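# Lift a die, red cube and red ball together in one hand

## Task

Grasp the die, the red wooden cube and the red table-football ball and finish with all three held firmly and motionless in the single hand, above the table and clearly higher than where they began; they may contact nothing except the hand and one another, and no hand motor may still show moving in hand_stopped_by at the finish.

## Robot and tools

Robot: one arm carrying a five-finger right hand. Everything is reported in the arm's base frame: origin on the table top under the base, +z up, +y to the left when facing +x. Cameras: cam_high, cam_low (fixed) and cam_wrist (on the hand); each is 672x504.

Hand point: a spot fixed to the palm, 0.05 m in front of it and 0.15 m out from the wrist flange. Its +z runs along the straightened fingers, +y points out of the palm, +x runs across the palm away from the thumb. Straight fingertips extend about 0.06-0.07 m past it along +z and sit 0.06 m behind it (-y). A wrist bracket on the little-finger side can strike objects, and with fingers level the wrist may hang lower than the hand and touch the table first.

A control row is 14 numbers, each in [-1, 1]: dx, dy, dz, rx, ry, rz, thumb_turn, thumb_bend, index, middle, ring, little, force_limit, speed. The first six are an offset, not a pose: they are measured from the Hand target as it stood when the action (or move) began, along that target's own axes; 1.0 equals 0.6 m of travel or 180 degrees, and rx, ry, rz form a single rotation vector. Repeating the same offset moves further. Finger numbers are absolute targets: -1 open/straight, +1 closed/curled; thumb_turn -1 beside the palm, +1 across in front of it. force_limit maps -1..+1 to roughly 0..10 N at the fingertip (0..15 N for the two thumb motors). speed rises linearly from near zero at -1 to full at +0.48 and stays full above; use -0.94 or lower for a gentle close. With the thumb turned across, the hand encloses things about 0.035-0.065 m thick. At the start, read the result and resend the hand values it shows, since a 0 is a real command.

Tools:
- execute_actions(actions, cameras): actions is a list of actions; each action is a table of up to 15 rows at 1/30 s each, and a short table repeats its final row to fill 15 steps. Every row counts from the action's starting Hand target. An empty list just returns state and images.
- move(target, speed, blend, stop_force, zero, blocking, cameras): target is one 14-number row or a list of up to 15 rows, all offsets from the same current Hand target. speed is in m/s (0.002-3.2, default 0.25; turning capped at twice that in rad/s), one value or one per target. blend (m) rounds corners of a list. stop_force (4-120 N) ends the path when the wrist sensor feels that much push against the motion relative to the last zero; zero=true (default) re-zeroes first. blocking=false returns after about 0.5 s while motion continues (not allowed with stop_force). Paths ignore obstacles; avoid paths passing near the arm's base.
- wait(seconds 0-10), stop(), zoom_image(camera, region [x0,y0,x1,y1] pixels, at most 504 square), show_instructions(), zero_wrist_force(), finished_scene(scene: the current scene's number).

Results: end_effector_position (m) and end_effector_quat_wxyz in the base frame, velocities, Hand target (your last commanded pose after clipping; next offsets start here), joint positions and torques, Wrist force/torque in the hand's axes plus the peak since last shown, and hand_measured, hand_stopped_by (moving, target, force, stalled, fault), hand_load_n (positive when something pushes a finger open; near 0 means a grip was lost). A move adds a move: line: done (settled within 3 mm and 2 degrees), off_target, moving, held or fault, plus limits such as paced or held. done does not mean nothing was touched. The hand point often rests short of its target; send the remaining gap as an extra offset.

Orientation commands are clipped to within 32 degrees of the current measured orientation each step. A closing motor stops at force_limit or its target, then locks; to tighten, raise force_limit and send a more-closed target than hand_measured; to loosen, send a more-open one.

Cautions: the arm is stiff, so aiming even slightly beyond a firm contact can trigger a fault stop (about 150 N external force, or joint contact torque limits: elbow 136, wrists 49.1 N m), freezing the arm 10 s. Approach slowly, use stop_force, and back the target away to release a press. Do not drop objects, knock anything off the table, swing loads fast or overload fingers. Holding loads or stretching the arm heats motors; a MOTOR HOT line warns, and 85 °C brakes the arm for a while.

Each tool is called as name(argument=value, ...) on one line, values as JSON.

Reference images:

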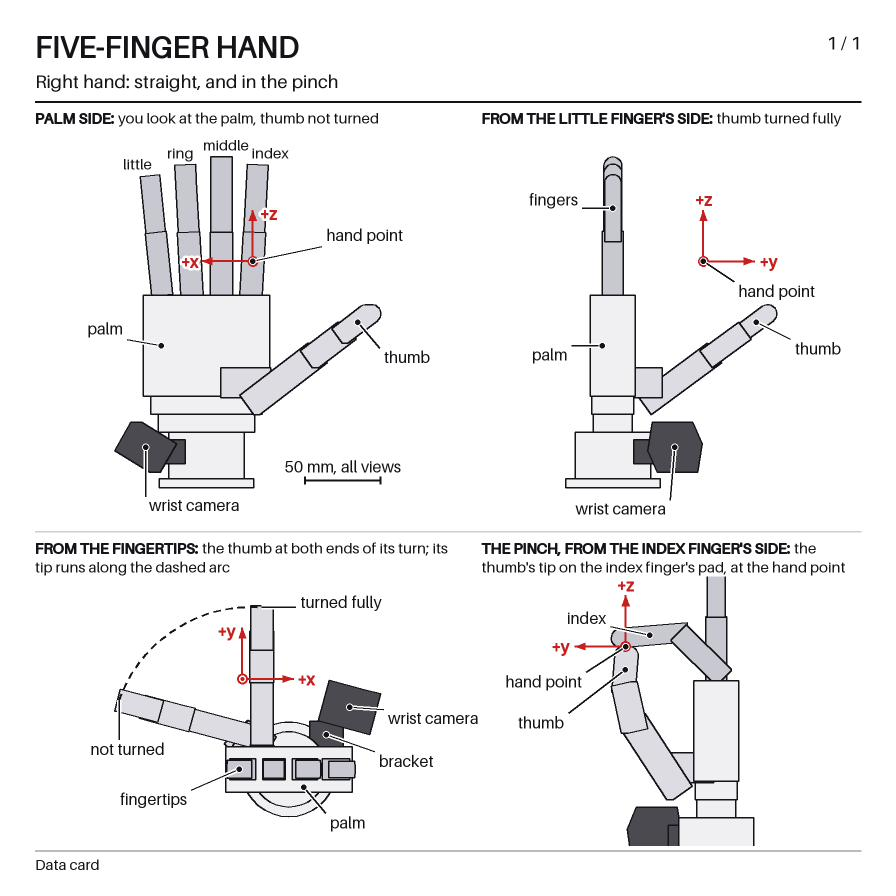

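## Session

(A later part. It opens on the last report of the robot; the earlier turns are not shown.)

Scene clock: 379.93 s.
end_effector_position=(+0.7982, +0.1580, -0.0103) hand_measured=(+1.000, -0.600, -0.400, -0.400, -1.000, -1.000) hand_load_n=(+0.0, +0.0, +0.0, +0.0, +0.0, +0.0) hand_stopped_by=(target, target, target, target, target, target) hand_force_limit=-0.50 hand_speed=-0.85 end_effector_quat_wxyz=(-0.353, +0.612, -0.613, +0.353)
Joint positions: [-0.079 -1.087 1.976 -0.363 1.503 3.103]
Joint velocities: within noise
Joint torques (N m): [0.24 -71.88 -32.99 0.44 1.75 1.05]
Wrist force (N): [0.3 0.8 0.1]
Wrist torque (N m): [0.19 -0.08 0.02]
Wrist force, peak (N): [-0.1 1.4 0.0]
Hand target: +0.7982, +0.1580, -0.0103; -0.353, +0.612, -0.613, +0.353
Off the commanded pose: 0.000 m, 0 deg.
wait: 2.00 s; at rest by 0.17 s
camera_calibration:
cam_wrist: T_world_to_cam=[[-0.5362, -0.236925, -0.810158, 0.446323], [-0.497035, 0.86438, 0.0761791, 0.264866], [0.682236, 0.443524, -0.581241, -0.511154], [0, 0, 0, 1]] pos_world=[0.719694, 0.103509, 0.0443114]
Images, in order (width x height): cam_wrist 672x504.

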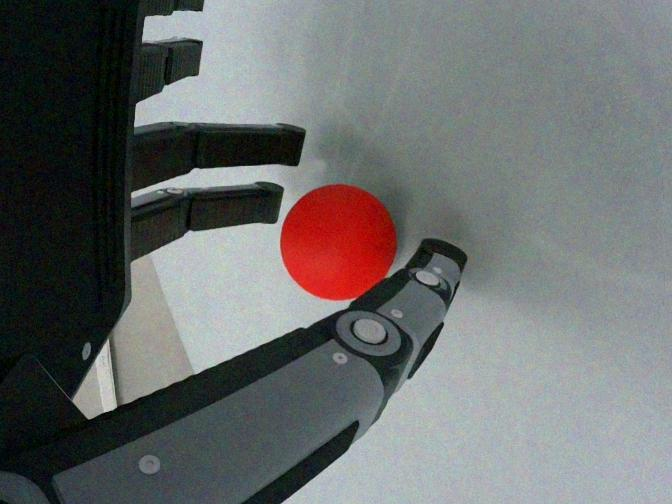

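move(target=[0,-0.0866,-0.05,0,0,0,1,-0.6,-0.6,-0.6,-1,-1,-0.5,-0.5], speed=0.06, cameras=["cam_wrist","cam_low"])

Scene clock: 382.90 s.
end_effector_position=(+0.7984, +0.1580, +0.0500) hand_measured=(+1.000, -0.600, -0.600, -0.600, -1.000, -1.000) hand_load_n=(+0.0, +0.5, +0.0, +0.0, +0.0, +0.0) hand_stopped_by=(target, target, target, target, target, target) hand_force_limit=-0.50 hand_speed=-0.50 end_effector_quat_wxyz=(-0.353, +0.612, -0.613, +0.353)
Joint positions: [-0.079 -1.166 1.952 -0.26 1.503 3.103]
Joint velocities: within noise
Joint torques (N m): [-4.17 -50.49 -18.33 -2.79 -0.62 -0.12]
Wrist force (N): [0.4 1.0 0.1]
Wrist torque (N m): [0.21 -0.09 0.02]
Wrist force, peak (N): [0.1 1.7 1.0]
Hand target: +0.7983, +0.1580, +0.0497; -0.353, +0.612, -0.613, +0.353
Off the commanded pose: 0.000 m, 0 deg.
move: done
camera_calibration:
cam_wrist: T_world_to_cam=[[-0.536059, -0.236864, -0.810269, 0.495107], [-0.496986, 0.864415, 0.0761039, 0.26035], [0.682383, 0.443489, -0.581095, -0.476418], [0, 0, 0, 1]] pos_world=[0.719896, 0.103509, 0.104512]
Images, in order (width x height): cam_low 672x504, cam_wrist 672x504.

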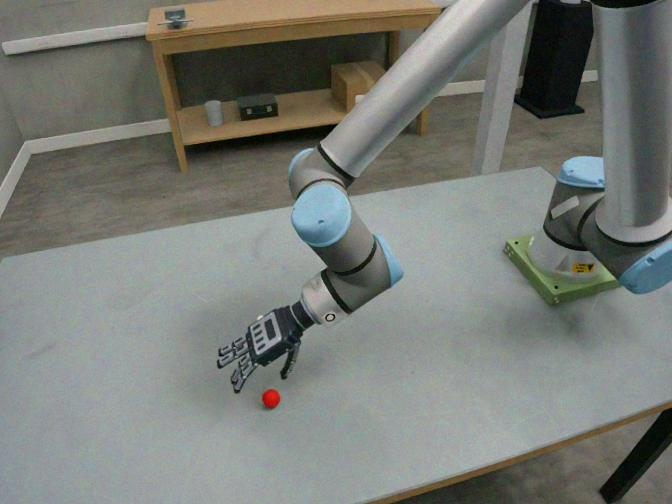

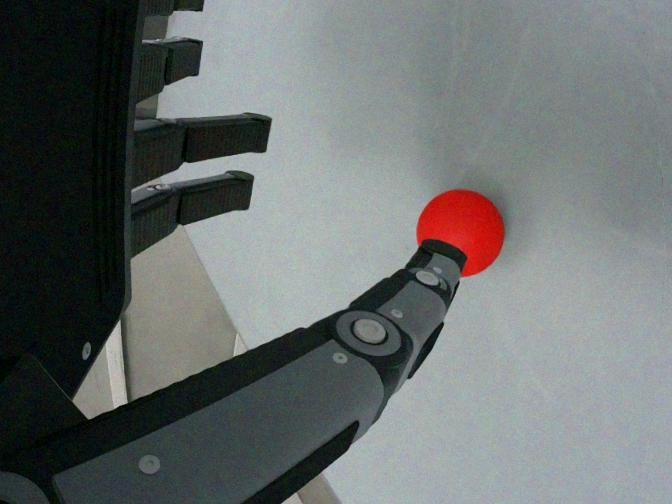

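move(target=[[0,-0.0866,-0.05,0,0,0,1,-0.6,-0.6,-0.6,-1,-1,-0.4,-0.5],[0.105,-0.1442,0.0163,0.083,-0.083,0.495,-1,-1,-1,-1,0.42,0.42,-0.4,-0.3]], speed=0.12, cameras=["cam_wrist","cam_low"])

Scene clock: 401.77 s.
end_effector_position=(+0.8500, +0.0949, +0.1197) hand_measured=(-1.000, -1.000, -1.000, -1.000, +0.420, +0.420) hand_load_n=(+0.0, +0.0, +0.0, +0.0, +0.0, +0.0) hand_stopped_by=(target, target, target, target, target, target) hand_force_limit=-0.40 hand_speed=-0.30 end_effector_quat_wxyz=(+0.636, +0.001, +0.772, +0.000)
Joint positions: [-0.243 -1.127 2.111 -0.786 1.333 4.666]
Joint velocities: within noise
Joint torques (N m): [-7.35 -70.79 -32.1 0.65 0.5 0.77]
Wrist force (N): [0.0 1.1 0.3]
Wrist torque (N m): [0.14 -0.19 0.11]
Wrist force, peak (N): [0.2 2.8 0.8]
Hand target: +0.8500, +0.0949, +0.1197; +0.636, +0.001, +0.772, +0.000
Off the commanded pose: 0.000 m, 0 deg.
move: done
camera_calibration:
cam_wrist: T_world_to_cam=[[-0.101414, 0.969781, -0.221899, 0.00991509], [-0.295135, 0.18368, 0.937634, 0.125156], [0.950058, 0.160579, 0.267589, -0.745369], [0, 0, 0, 1]] pos_world=[0.746087, 0.0870868, 0.0843024]
Images, in order (width x height): cam_low 672x504, cam_wrist 672x504.

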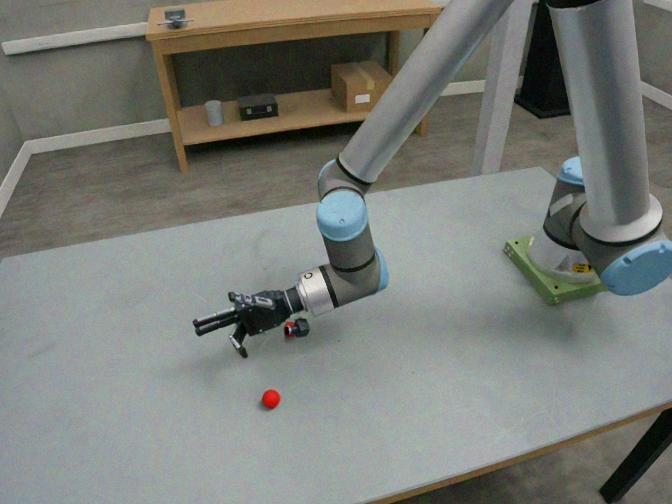

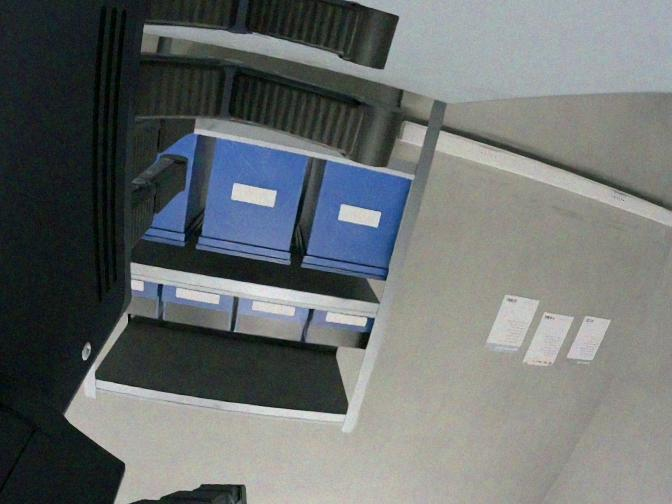

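move(target=[[0.1378,0,0.0267,0,0,0,-1,-1,-1,-1,0.42,0.42,-0.4,-0.3],[0.1378,0.065,0.0267,0,0,0,-1,-1,-1,-1,0.42,0.42,-0.4,-0.3]], speed=0.04, cameras=["cam_wrist","cam_low"])

Scene clock: 408.07 s.
end_effector_position=(+0.8500, +0.1340, +0.0355) hand_measured=(-1.000, -1.000, -1.000, -1.000, +0.420, +0.420) hand_load_n=(+0.0, +0.0, +0.0, +0.0, +0.5, +0.0) hand_stopped_by=(target, target, target, target, target, target) hand_force_limit=-0.40 hand_speed=-0.30 end_effector_quat_wxyz=(+0.636, +0.001, +0.772, +0.000)
Joint positions: [-0.175 -0.984 2.114 -0.935 1.401 4.68]
Joint velocities: within noise
Joint torques (N m): [-10.12 -52.21 -25.52 1.4 -2.2 -0.66]
Wrist force (N): [-0.2 1.0 0.6]
Wrist torque (N m): [0.10 -0.17 0.09]
Wrist force, peak (N): [-0.6 1.6 0.8]
Hand target: +0.8500, +0.1339, +0.0355; +0.636, +0.001, +0.772, +0.000
Off the commanded pose: 0.000 m, 0 deg.
move: done
camera_calibration:
cam_wrist: T_world_to_cam=[[-0.101322, 0.969797, -0.221873, -0.0467573], [-0.295118, 0.183682, 0.937639, 0.196909], [0.950073, 0.160482, 0.267593, -0.729116], [0, 0, 0, 1]] pos_world=[0.746088, 0.126186, 0.000102585]
Images, in order (width x height): cam_low 672x504, cam_wrist 672x504.

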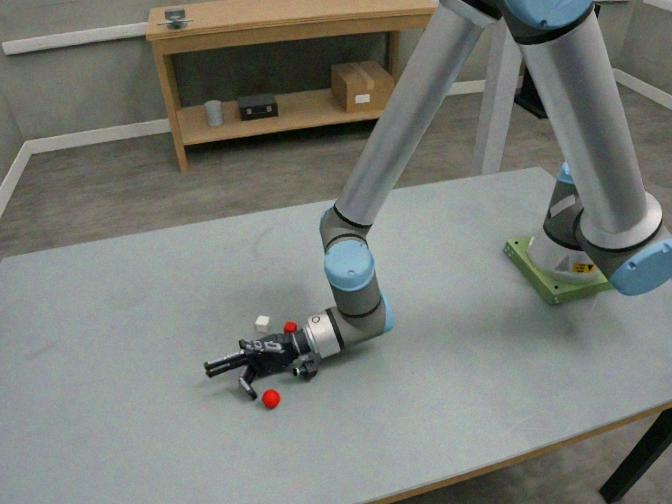

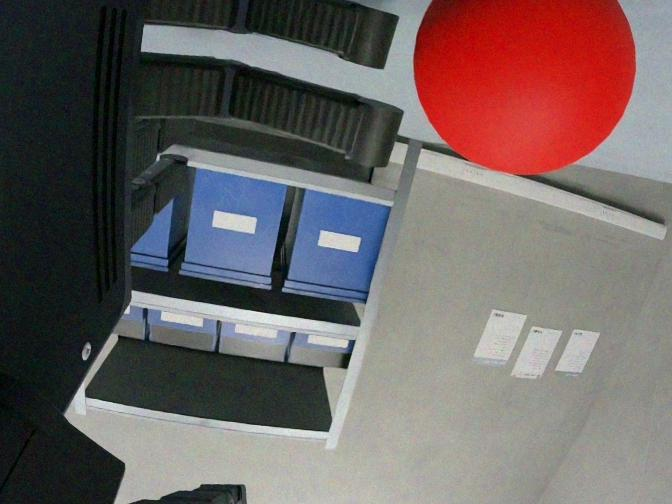

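move(target=[0,0.075,0,0,0,0,-1,-1,-1,-1,0.42,0.42,-0.4,-0.3], speed=0.02, cameras=["cam_wrist","cam_low"])

zoom_image(camera="cam_low", region=[200, 340, 340, 440])

Scene clock: 415.17 s.
end_effector_position=(+0.8500, +0.1790, +0.0355) hand_measured=(-1.000, -1.000, -1.000, -1.000, +0.420, +0.420) hand_load_n=(+0.0, +0.0, +0.0, +0.0, +0.0, +0.0) hand_stopped_by=(target, target, target, target, target, target) hand_force_limit=-0.40 hand_speed=-0.30 end_effector_quat_wxyz=(+0.636, +0.001, +0.772, +0.000)
Joint positions: [-0.096 -0.978 2.099 -0.928 1.478 4.695]
Joint velocities: within noise
Joint torques (N m): [-9.77 -55.4 -22.78 0.98 -1.39 0.23]
Wrist force (N): [-0.5 0.8 0.7]
Wrist torque (N m): [0.07 -0.14 0.07]
Wrist force, peak (N): [-0.3 1.6 0.4]
Hand target: +0.8500, +0.1789, +0.0355; +0.636, +0.001, +0.772, +0.000
Off the commanded pose: 0.000 m, 0 deg.
move: done
camera_calibration:
cam_wrist: T_world_to_cam=[[-0.101322, 0.969797, -0.221873, -0.090376], [-0.295118, 0.183682, 0.937639, 0.18855], [0.950073, 0.160482, 0.267593, -0.736365], [0, 0, 0, 1]] pos_world=[0.746088, 0.171186, 0.000202585]
Images, in order (width x height): cam_low 672x504, cam_wrist 672x504.

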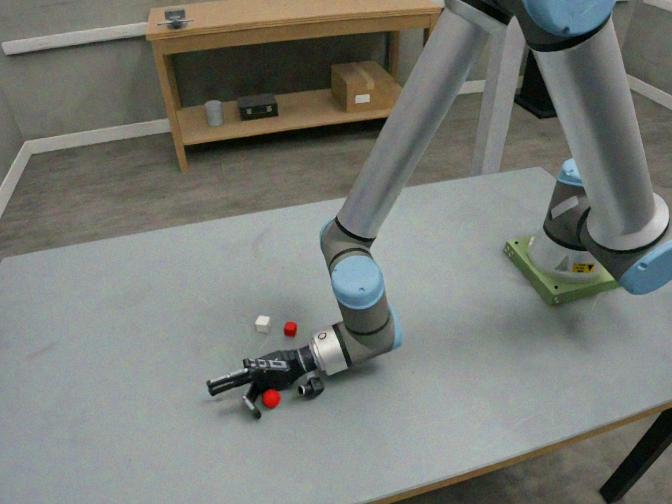

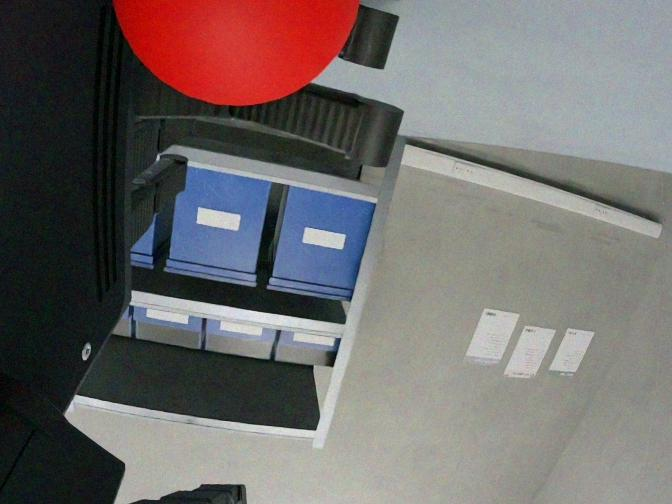

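Scaled by 3.600 from the camera's 672x504 image, which has a finer 960x720 frame.

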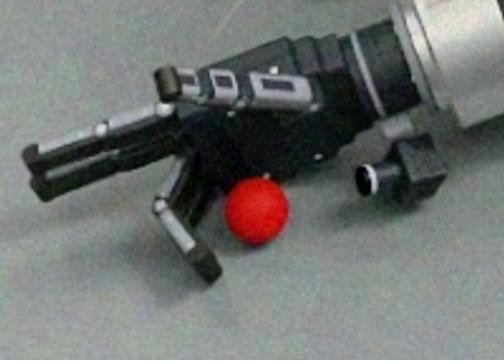

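move(target=[0,0.0175,0,0,0,0,-1,-1,-1,-1,0.42,0.42,-0.4,-0.3], speed=0.01, cameras=["cam_wrist","cam_low"])

move(target=[0,0,0,0,0,0,-1,-1,-1,-1,1,1,-0.4,-0.65], cameras=["cam_wrist","cam_low"])

zoom_image(camera="cam_low", region=[200, 340, 340, 440])

Scene clock: 421.40 s.
end_effector_position=(+0.8500, +0.1895, +0.0355) hand_measured=(-1.000, -1.000, -1.000, -1.000, +0.420, +0.420) hand_load_n=(+0.0, +0.0, +0.0, +0.0, +0.0, +0.0) hand_stopped_by=(target, target, target, target, target, target) hand_force_limit=-0.40 hand_speed=-0.30 end_effector_quat_wxyz=(+0.636, +0.001, +0.772, +0.000)
Joint positions: [-0.077 -0.976 2.095 -0.926 1.496 4.698]
Joint velocities: within noise
Joint torques (N m): [-3.42 -54.01 -27.32 1.12 0.13 1.12]
Wrist force (N): [-0.2 1.2 0.0]
Wrist torque (N m): [0.17 -0.15 0.10]
Wrist force, peak (N): [-0.6 1.5 0.6]
Hand target: +0.8500, +0.1894, +0.0355; +0.636, +0.001, +0.772, +0.000
Off the commanded pose: 0.000 m, 0 deg.
move: done
camera_calibration:
cam_wrist: T_world_to_cam=[[-0.101414, 0.969781, -0.221899, -0.100488], [-0.295135, 0.18368, 0.937634, 0.186635], [0.950058, 0.160579, 0.267589, -0.738056], [0, 0, 0, 1]] pos_world=[0.746087, 0.181687, 0.00020243]
Images, in order (width x height): cam_low 672x504, cam_wrist 672x504.

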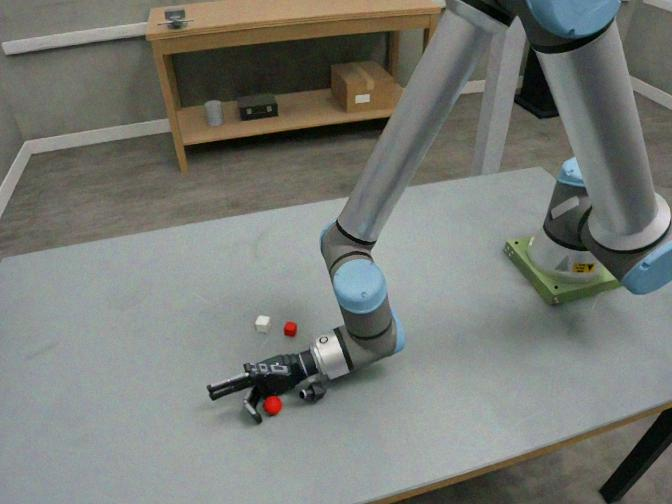

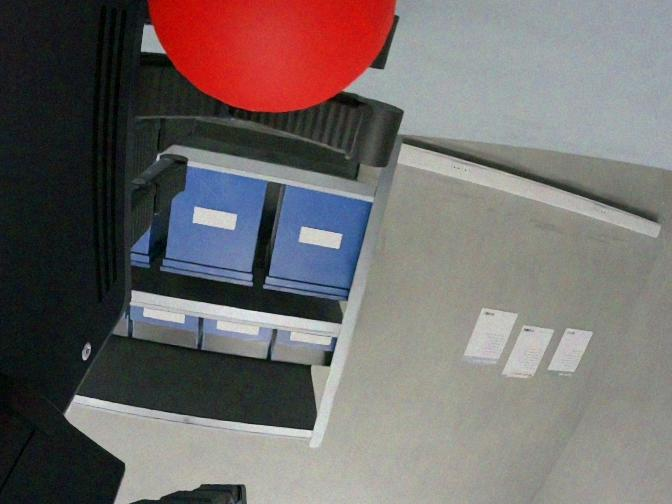

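Scene clock: 422.27 s.
end_effector_position=(+0.8501, +0.1894, +0.0355) hand_measured=(-1.000, -1.000, -1.000, -1.000, +1.000, +1.000) hand_load_n=(+0.0, +0.0, +0.0, +0.0, +0.0, +0.0) hand_stopped_by=(target, target, target, target, target, target) hand_force_limit=-0.40 hand_speed=-0.65 end_effector_quat_wxyz=(+0.636, +0.001, +0.772, +0.000)
Joint positions: [-0.077 -0.976 2.095 -0.926 1.496 4.698]
Joint velocities: within noise
Joint torques (N m): [-10.05 -61.46 -17.9 -1.12 -1.11 -0.57]
Wrist force (N): [-0.4 0.9 0.6]
Wrist torque (N m): [0.07 -0.14 0.08]
Wrist force, peak (N): [-0.5 1.3 0.7]
Hand target: +0.8500, +0.1894, +0.0355; +0.636, +0.001, +0.772, +0.000
Off the commanded pose: 0.000 m, 0 deg.
move: done
camera_calibration:
cam_wrist: T_world_to_cam=[[-0.101414, 0.969781, -0.221899, -0.100391], [-0.295135, 0.18368, 0.937634, 0.186653], [0.950058, 0.160579, 0.267589, -0.73804], [0, 0, 0, 1]] pos_world=[0.746087, 0.181587, 0.00020243]
Images, in order (width x height): cam_low 672x504, cam_wrist 672x504.

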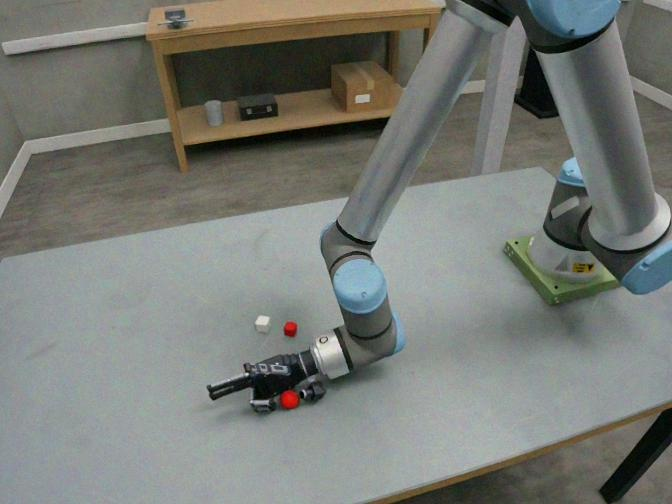

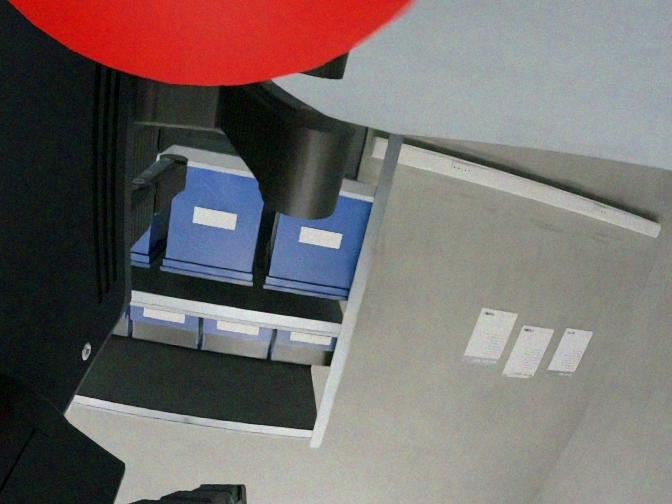

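Scaled by 3.600 from the camera's 672x504 image, which has a finer 960x720 frame.

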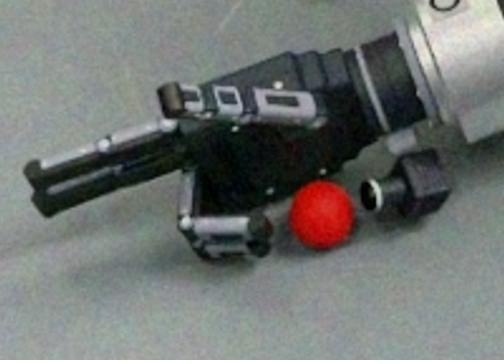

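move(target=[0,0,0,0,0,0,-1,-1,-1,-1,0.42,0.42,-0.4,-0.3], cameras=["cam_wrist","cam_low"])

zoom_image(camera="cam_low", region=[200, 340, 340, 440])

Scene clock: 433.27 s.
end_effector_position=(+0.8500, +0.1894, +0.0355) hand_measured=(-1.000, -1.000, -1.000, -1.000, +0.420, +0.420) hand_load_n=(+0.0, +0.0, +0.0, +0.5, +0.0, +0.0) hand_stopped_by=(target, target, target, target, target, target) hand_force_limit=-0.40 hand_speed=-0.30 end_effector_quat_wxyz=(+0.636, +0.001, +0.772, +0.000)
Joint positions: [-0.077 -0.976 2.095 -0.926 1.496 4.698]
Joint velocities: within noise
Joint torques (N m): [-6.21 -70.03 -10.9 -3.31 -1.61 -1.06]
Wrist force (N): [-0.6 0.9 0.2]
Wrist torque (N m): [0.10 -0.10 0.06]
Wrist force, peak (N): [-0.7 1.3 0.6]
Hand target: +0.8500, +0.1894, +0.0355; +0.636, +0.001, +0.772, +0.000
Off the commanded pose: 0.000 m, 0 deg.
move: done
camera_calibration:
cam_wrist: T_world_to_cam=[[-0.101414, 0.969781, -0.221899, -0.100391], [-0.295135, 0.18368, 0.937634, 0.186653], [0.950058, 0.160579, 0.267589, -0.73804], [0, 0, 0, 1]] pos_world=[0.746087, 0.181587, 0.00020243]
Images, in order (width x height): cam_low 672x504, cam_wrist 672x504.

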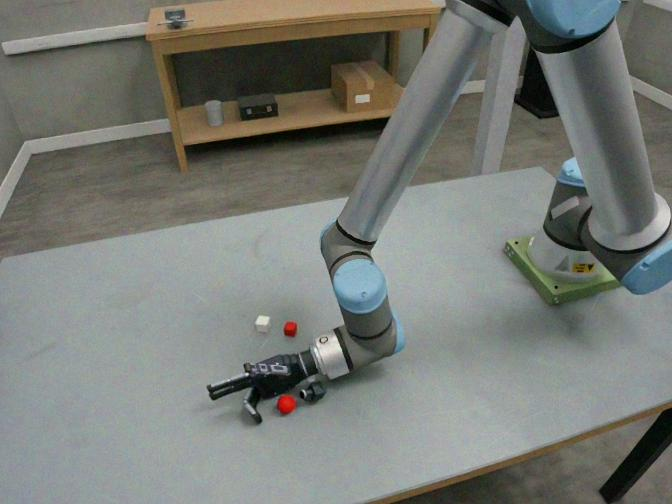

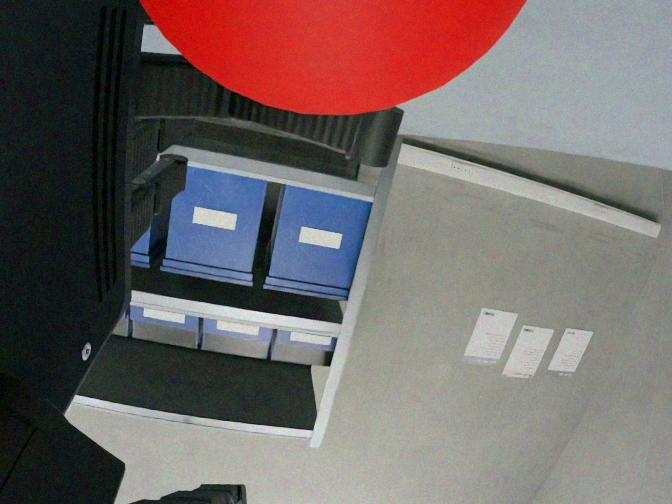

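Scaled by 3.600 from the camera's 672x504 image, which has a finer 960x720 frame.

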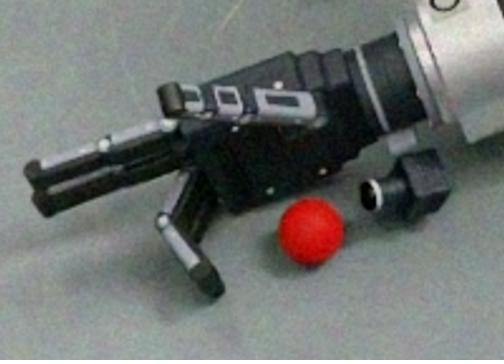

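wait(seconds=2, cameras=["cam_low"])

zoom_image(camera="cam_low", region=[200, 340, 340, 440])

Scene clock: 441.43 s.
end_effector_position=(+0.8500, +0.1894, +0.0355) hand_measured=(-1.000, -1.000, -1.000, -1.000, +0.420, +0.420) hand_load_n=(+0.0, +0.0, +0.0, +0.0, +0.0, +0.0) hand_stopped_by=(target, target, target, target, target, target) hand_force_limit=-0.40 hand_speed=-0.30 end_effector_quat_wxyz=(+0.636, +0.001, +0.772, +0.000)
Joint positions: [-0.077 -0.976 2.095 -0.926 1.496 4.698]
Joint velocities: within noise
Joint torques (N m): [-5.5 -71.41 -15.07 -3.35 -1 -0.82]
Wrist force (N): [-0.7 1.3 0.8]
Wrist torque (N m): [0.13 -0.09 0.07]
Wrist force, peak (N): [-0.8 1.4 0.4]
Hand target: +0.8500, +0.1894, +0.0355; +0.636, +0.001, +0.772, +0.000
Off the commanded pose: 0.000 m, 0 deg.
wait: 2.00 s; at rest from the start
Images, in order (width x height): cam_low 672x504.

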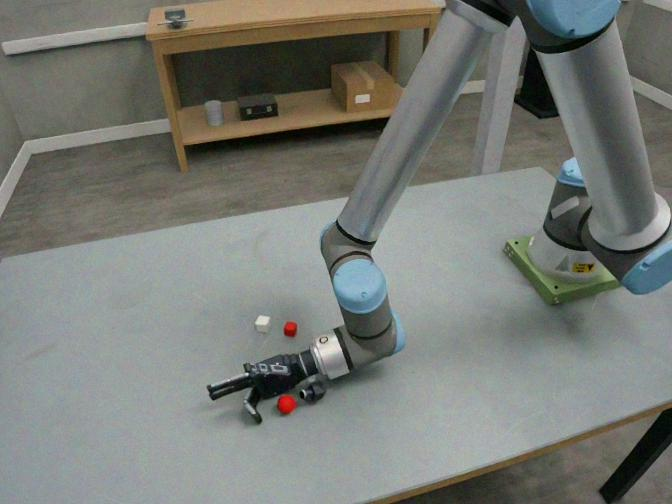

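Scaled by 3.600 from the camera's 672x504 image, which has a finer 960x720 frame.

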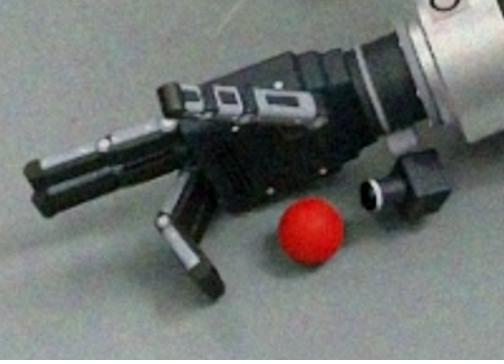

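move(target=[[0,0.013,0,0,0,0,-1,-1,-1,-1,0.42,0.42,-0.4,-0.3],[0.0152,0.013,-0.0785,0,0,0,-1,-1,-1,-1,0.42,0.42,-0.4,-0.3]], speed=0.015, cameras=["cam_wrist","cam_low"])

zoom_image(camera="cam_low", region=[200, 340, 340, 440])

Scene clock: 449.70 s.
end_effector_position=(+0.8019, +0.1973, +0.0356) hand_measured=(-1.000, -1.000, -1.000, -1.000, +0.420, +0.420) hand_load_n=(+0.0, +0.0, +0.0, +0.0, +0.0, +0.0) hand_stopped_by=(target, target, target, target, target, target) hand_force_limit=-0.40 hand_speed=-0.30 end_effector_quat_wxyz=(+0.636, +0.001, +0.772, +0.000)
Joint positions: [-0.069 -1.014 2.186 -0.979 1.504 4.7]
Joint velocities: within noise
Joint torques (N m): [-7.57 -57.13 -23.45 -1.1 -1.51 -2.28]
Wrist force (N): [-0.1 0.9 0.3]
Wrist torque (N m): [0.10 -0.17 0.10]
Wrist force, peak (N): [0.0 1.6 0.5]
Hand target: +0.8021, +0.1973, +0.0356; +0.636, +0.001, +0.772, +0.000
Off the commanded pose: 0.000 m, 0 deg.
move: done
camera_calibration:
cam_wrist: T_world_to_cam=[[-0.101414, 0.969781, -0.221899, -0.11293], [-0.295135, 0.18368, 0.937634, 0.171006], [0.950058, 0.160579, 0.267589, -0.69361], [0, 0, 0, 1]] pos_world=[0.697987, 0.189487, 0.00020243]
Images, in order (width x height): cam_low 672x504, cam_wrist 672x504.

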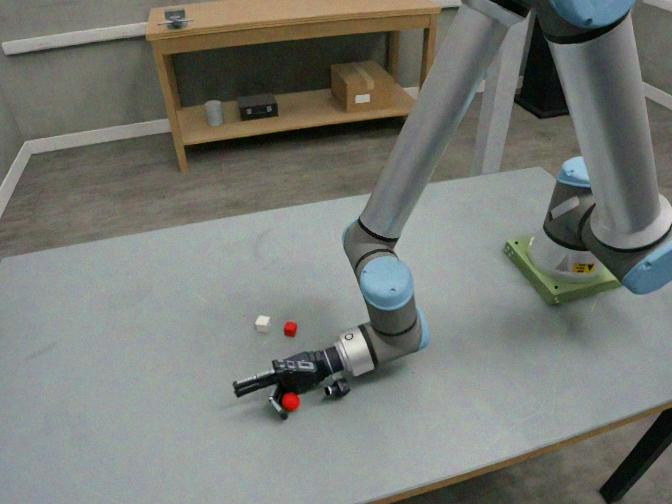

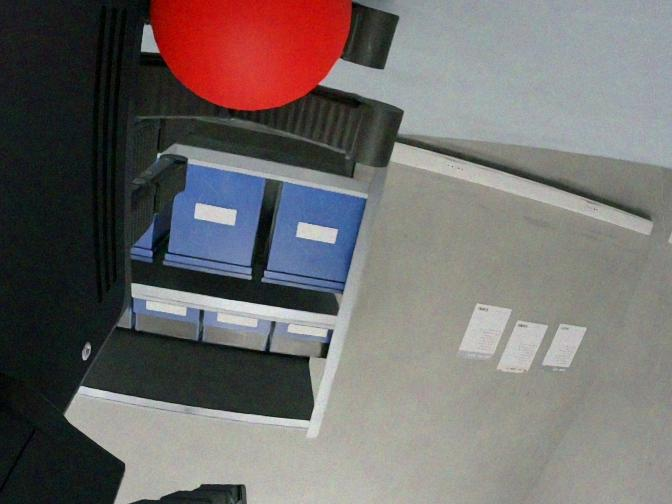

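Scaled by 3.600 from the camera's 672x504 image, which has a finer 960x720 frame.

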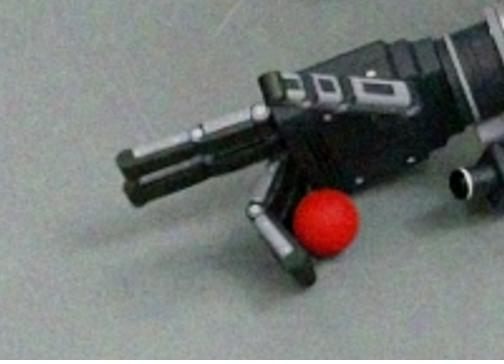

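move(target=[0,0,0,0,0,0,-1,-1,-1,-1,1,1,-0.4,-0.7], cameras=["cam_wrist","cam_low"])

zoom_image(camera="cam_low", region=[200, 340, 340, 440])

Scene clock: 457.93 s.
end_effector_position=(+0.8021, +0.1973, +0.0356) hand_measured=(-1.000, -1.000, -1.000, -1.000, +1.000, +0.886) hand_load_n=(+0.0, +0.0, +0.0, +0.0, +0.0, +7.0) hand_stopped_by=(target, target, target, target, target, force) hand_force_limit=-0.40 hand_speed=-0.70 end_effector_quat_wxyz=(+0.636, +0.001, +0.772, +0.000)
Joint positions: [-0.069 -1.014 2.186 -0.979 1.504 4.7]
Joint velocities: within noise
Joint torques (N m): [4.24 -48.21 -15.89 0 0.35 -0.53]
Wrist force (N): [0.1 0.7 0.2]
Wrist torque (N m): [0.08 -0.18 0.10]
Wrist force, peak (N): [-0.3 1.8 0.1]
Hand target: +0.8021, +0.1973, +0.0356; +0.636, +0.001, +0.772, +0.000
Off the commanded pose: 0.000 m, 0 deg.
move: done
camera_calibration:
cam_wrist: T_world_to_cam=[[-0.101414, 0.969781, -0.221899, -0.11292], [-0.295135, 0.18368, 0.937634, 0.171035], [0.950058, 0.160579, 0.267589, -0.693705], [0, 0, 0, 1]] pos_world=[0.698087, 0.189487, 0.00020243]
Images, in order (width x height): cam_low 672x504, cam_wrist 672x504.

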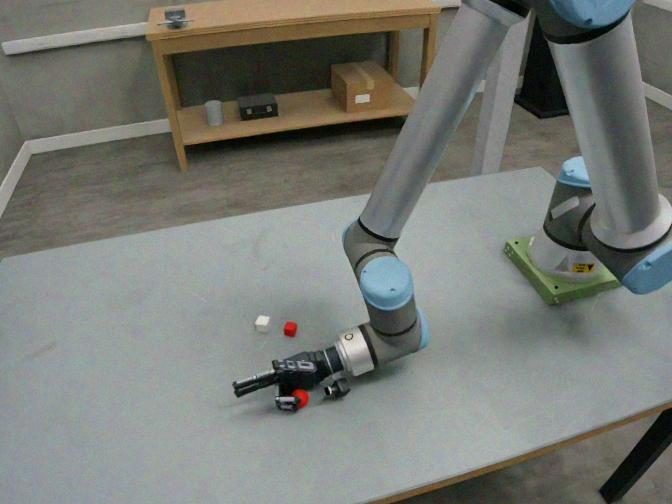

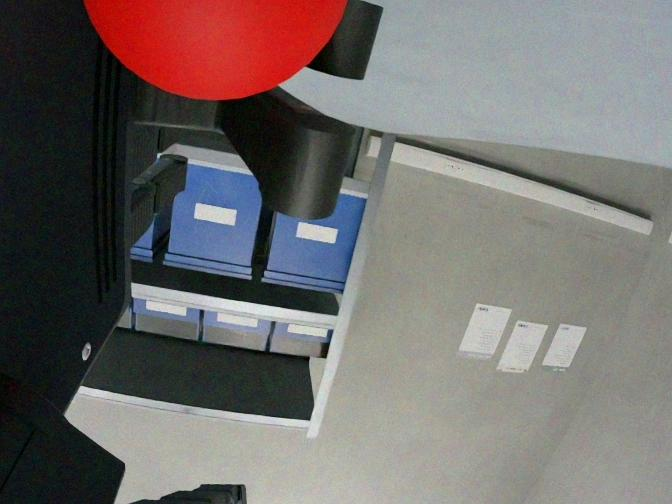

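Scaled by 3.600 from the camera's 672x504 image, which has a finer 960x720 frame.

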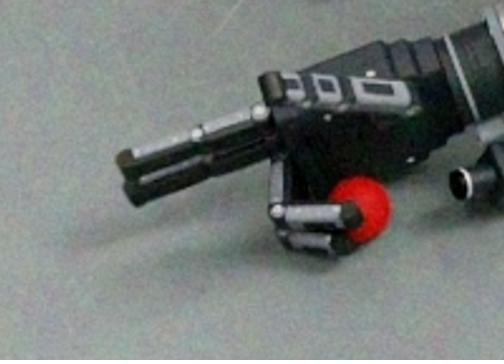

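move(target=[-0.098,0,-0.019,0,0,0,-1,-1,-1,-1,1,1,-0.4,-0.7], speed=0.04)

zoom_image(camera="cam_low", region=[200, 320, 340, 420])

Scene clock: 463.10 s.
end_effector_position=(+0.8021, +0.1972, +0.0956) hand_measured=(-1.000, -1.000, -1.000, -1.000, +1.000, +0.886) hand_load_n=(+0.0, +0.0, +0.0, +0.0, +0.0, +7.5) hand_stopped_by=(target, target, target, target, target, force) hand_force_limit=-0.40 hand_speed=-0.70 end_effector_quat_wxyz=(+0.636, +0.001, +0.772, +0.000) end_effector_velocity=(+0.001, +0.000, -0.001) end_effector_angular_velocity=(-0.002, -0.002, +0.000)
Joint positions: [-0.07 -1.121 2.181 -0.867 1.504 4.7]
Joint velocities: [0 0.003 0 -0.005 0 -0.002]
Joint torques (N m): [-8.4 -43.03 -26.65 -4.98 -2.06 -0.78]
Wrist force (N): [-0.1 0.9 0.2]
Wrist torque (N m): [0.10 -0.17 0.09]
Wrist force, peak (N): [-0.7 1.4 0.9]
Hand target: +0.8021, +0.1972, +0.0955; +0.636, +0.001, +0.772, +0.000
Off the commanded pose: 0.000 m, 0 deg.
move: done
camera_calibration:
cam_wrist: T_world_to_cam=[[-0.101438, 0.96978, -0.221896, -0.0994823], [-0.295045, 0.183685, 0.937661, 0.11476], [0.950083, 0.160584, 0.267496, -0.709852], [0, 0, 0, 1]] pos_world=[0.698187, 0.189387, 0.0602018]

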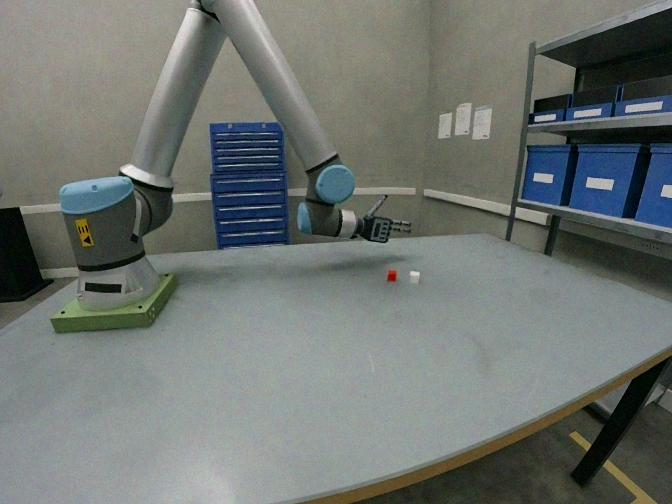

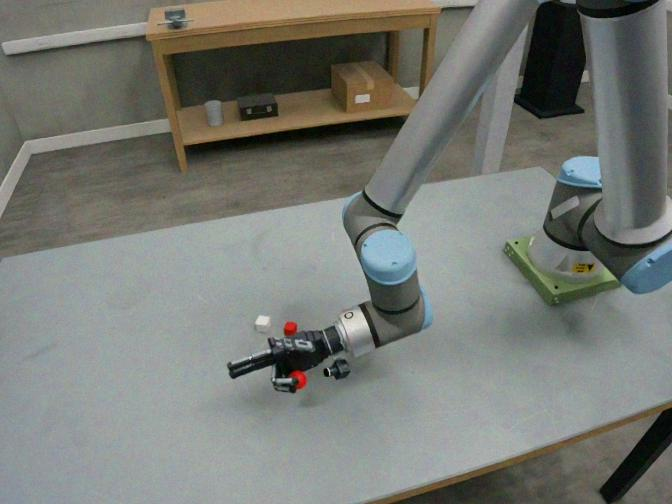

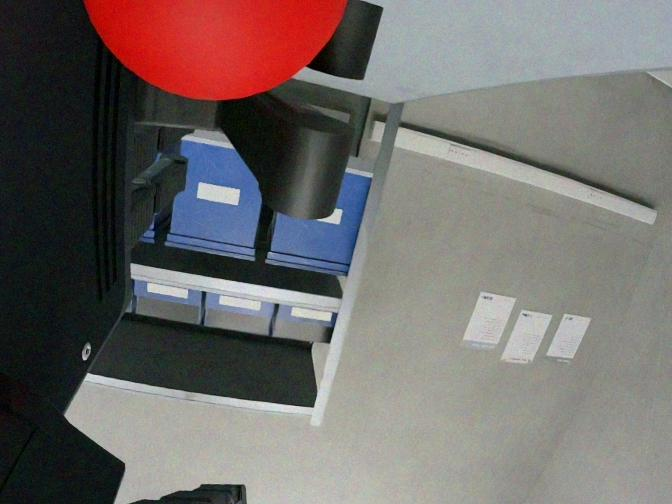

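Scaled by 3.600 from the camera's 672x504 image, which has a finer 960x720 frame.

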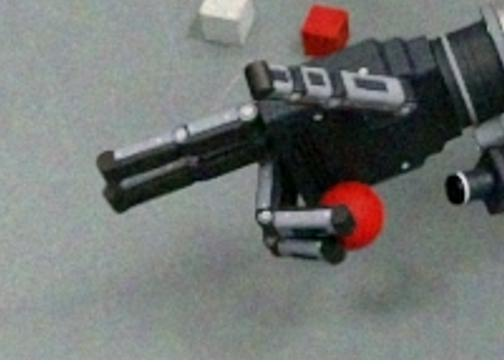

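move(target=[-0.0167,-0.3283,-0.1763,0.0409,0.1988,-0.4261,1,-0.9,-0.9,-0.9,1,1,-0.4,-0.7], speed=0.08)

zoom_image(camera="cam_wrist", region=[300, 100, 560, 300])

Scene clock: 478.37 s.
end_effector_position=(+0.6999, +0.0004, +0.1255) hand_measured=(+1.000, -0.900, -0.900, -0.900, +1.000, +0.886) hand_load_n=(+0.0, +0.0, +0.0, -0.5, +0.0, +7.5) hand_stopped_by=(target, target, target, target, target, force) hand_force_limit=-0.40 hand_speed=-0.70 end_effector_quat_wxyz=(+0.249, -0.433, +0.750, -0.433)
Joint positions: [-0.199 -1.387 2.09 -0.154 1.851 3.309]
Joint velocities: within noise
Joint torques (N m): [6.85 -50.74 -35.25 0.15 -1.79 1.6]
Wrist force (N): [0.0 1.0 0.3]
Wrist torque (N m): [0.21 -0.05 0.01]
Wrist force, peak (N): [0.1 1.7 0.6]
Hand target: +0.7000, +0.0004, +0.1254; +0.249, -0.433, +0.750, -0.433
Off the commanded pose: 0.000 m, 0 deg.
move: done
camera_calibration:
cam_wrist: T_world_to_cam=[[-0.583262, 0.0623777, -0.809885, 0.49907], [0.00184828, 0.997146, 0.0754696, -0.00726614], [0.812282, 0.0425217, -0.581713, -0.386148], [0, 0, 0, 1]] pos_world=[0.604763, -0.00746579, 0.18011]

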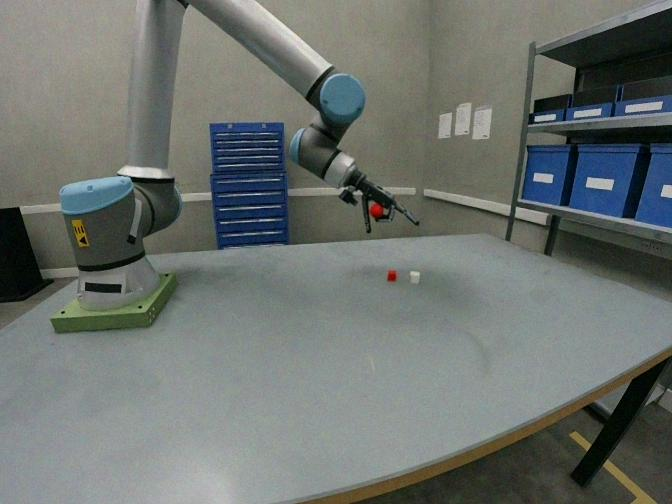

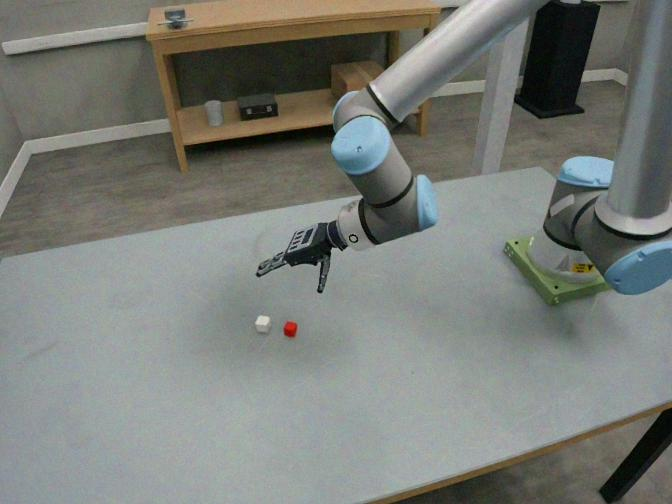

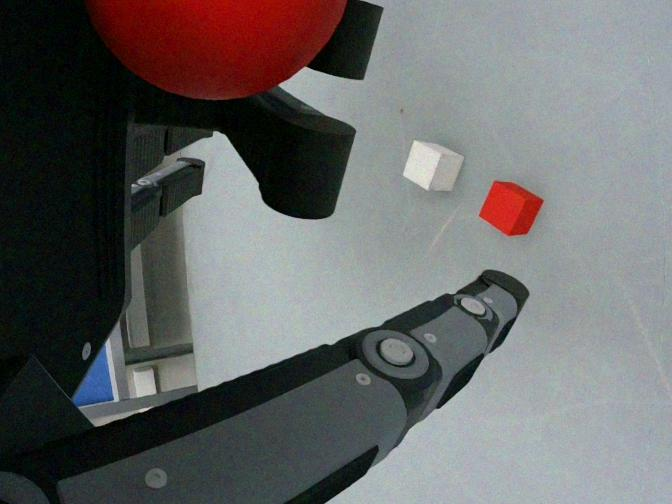

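Scaled by 1.938 from the camera's 672x504 image, which has a finer 960x720 frame.

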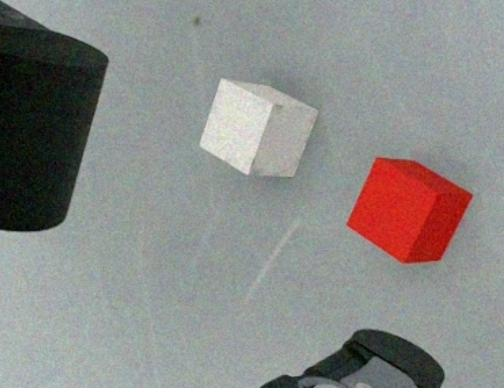

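move(target=[[-0.0073,0.1015,0.1088,0,0,0,1,-0.5,-0.9,-0.9,1,1,-0.4,-0.7],[-0.0073,0.1768,0.1522,0,0,0,1,-0.5,-0.9,-0.9,1,1,-0.4,-0.7]], speed=[0.08,0.04], stop_force=8)

zoom_image(camera="cam_low", region=[220, 260, 360, 360])

Scene clock: 497.77 s.
end_effector_position=(+0.7245, -0.0088, -0.0121) hand_measured=(+1.000, -0.500, -0.900, -0.900, +1.000, +0.886) hand_load_n=(+0.0, +0.0, +0.0, +0.0, +0.0, +7.5) hand_stopped_by=(target, target, target, target, target, force) hand_force_limit=-0.40 hand_speed=-0.70 end_effector_quat_wxyz=(+0.249, -0.433, +0.750, -0.433)
Joint positions: [-0.208 -1.163 2.119 -0.409 1.844 3.304]
Joint velocities: within noise
Joint torques (N m): [11.78 -68.16 -32.86 2.59 1.52 0.09]
Wrist force (N): [0.1 1.2 0.1]
Wrist torque (N m): [0.25 -0.05 0.02]
Wrist force, peak (N): [0.1 2.0 1.0]
Hand target: +0.7245, -0.0088, -0.0121; +0.249, -0.433, +0.750, -0.433
Off the commanded pose: 0.000 m, 0 deg.
move: done
camera_calibration:
cam_wrist: T_world_to_cam=[[-0.583268, 0.062458, -0.809875, 0.402563], [0.00181414, 0.997137, 0.0755932, 0.0123615], [0.812278, 0.0426218, -0.581711, -0.485775], [0, 0, 0, 1]] pos_world=[0.629363, -0.0167648, 0.0425103]

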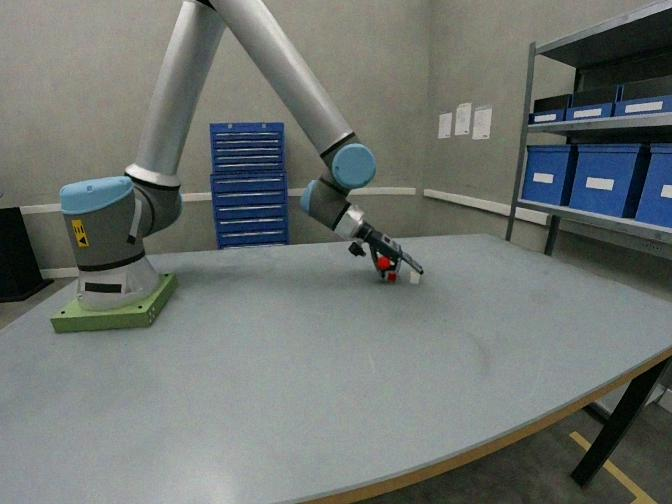

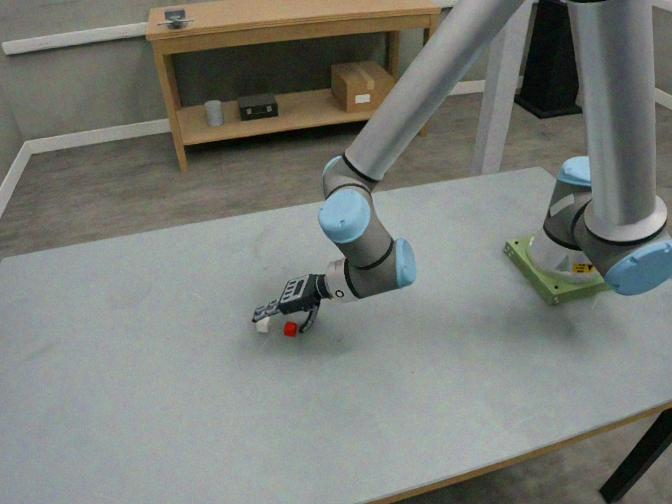

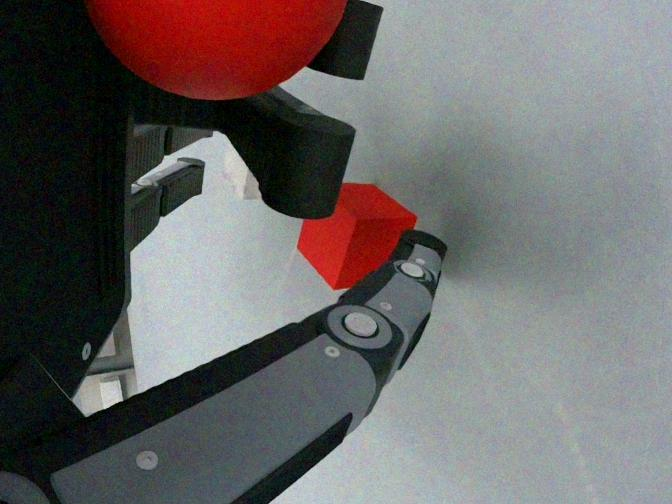

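Scaled by 3.600 from the camera's 672x504 image, which has a finer 960x720 frame.

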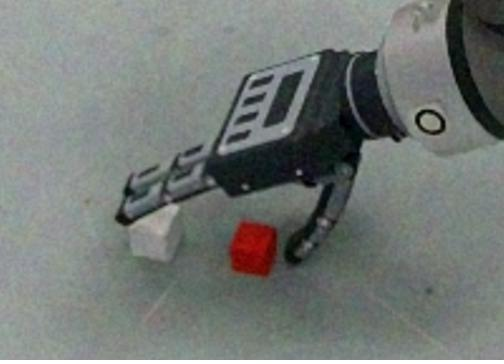

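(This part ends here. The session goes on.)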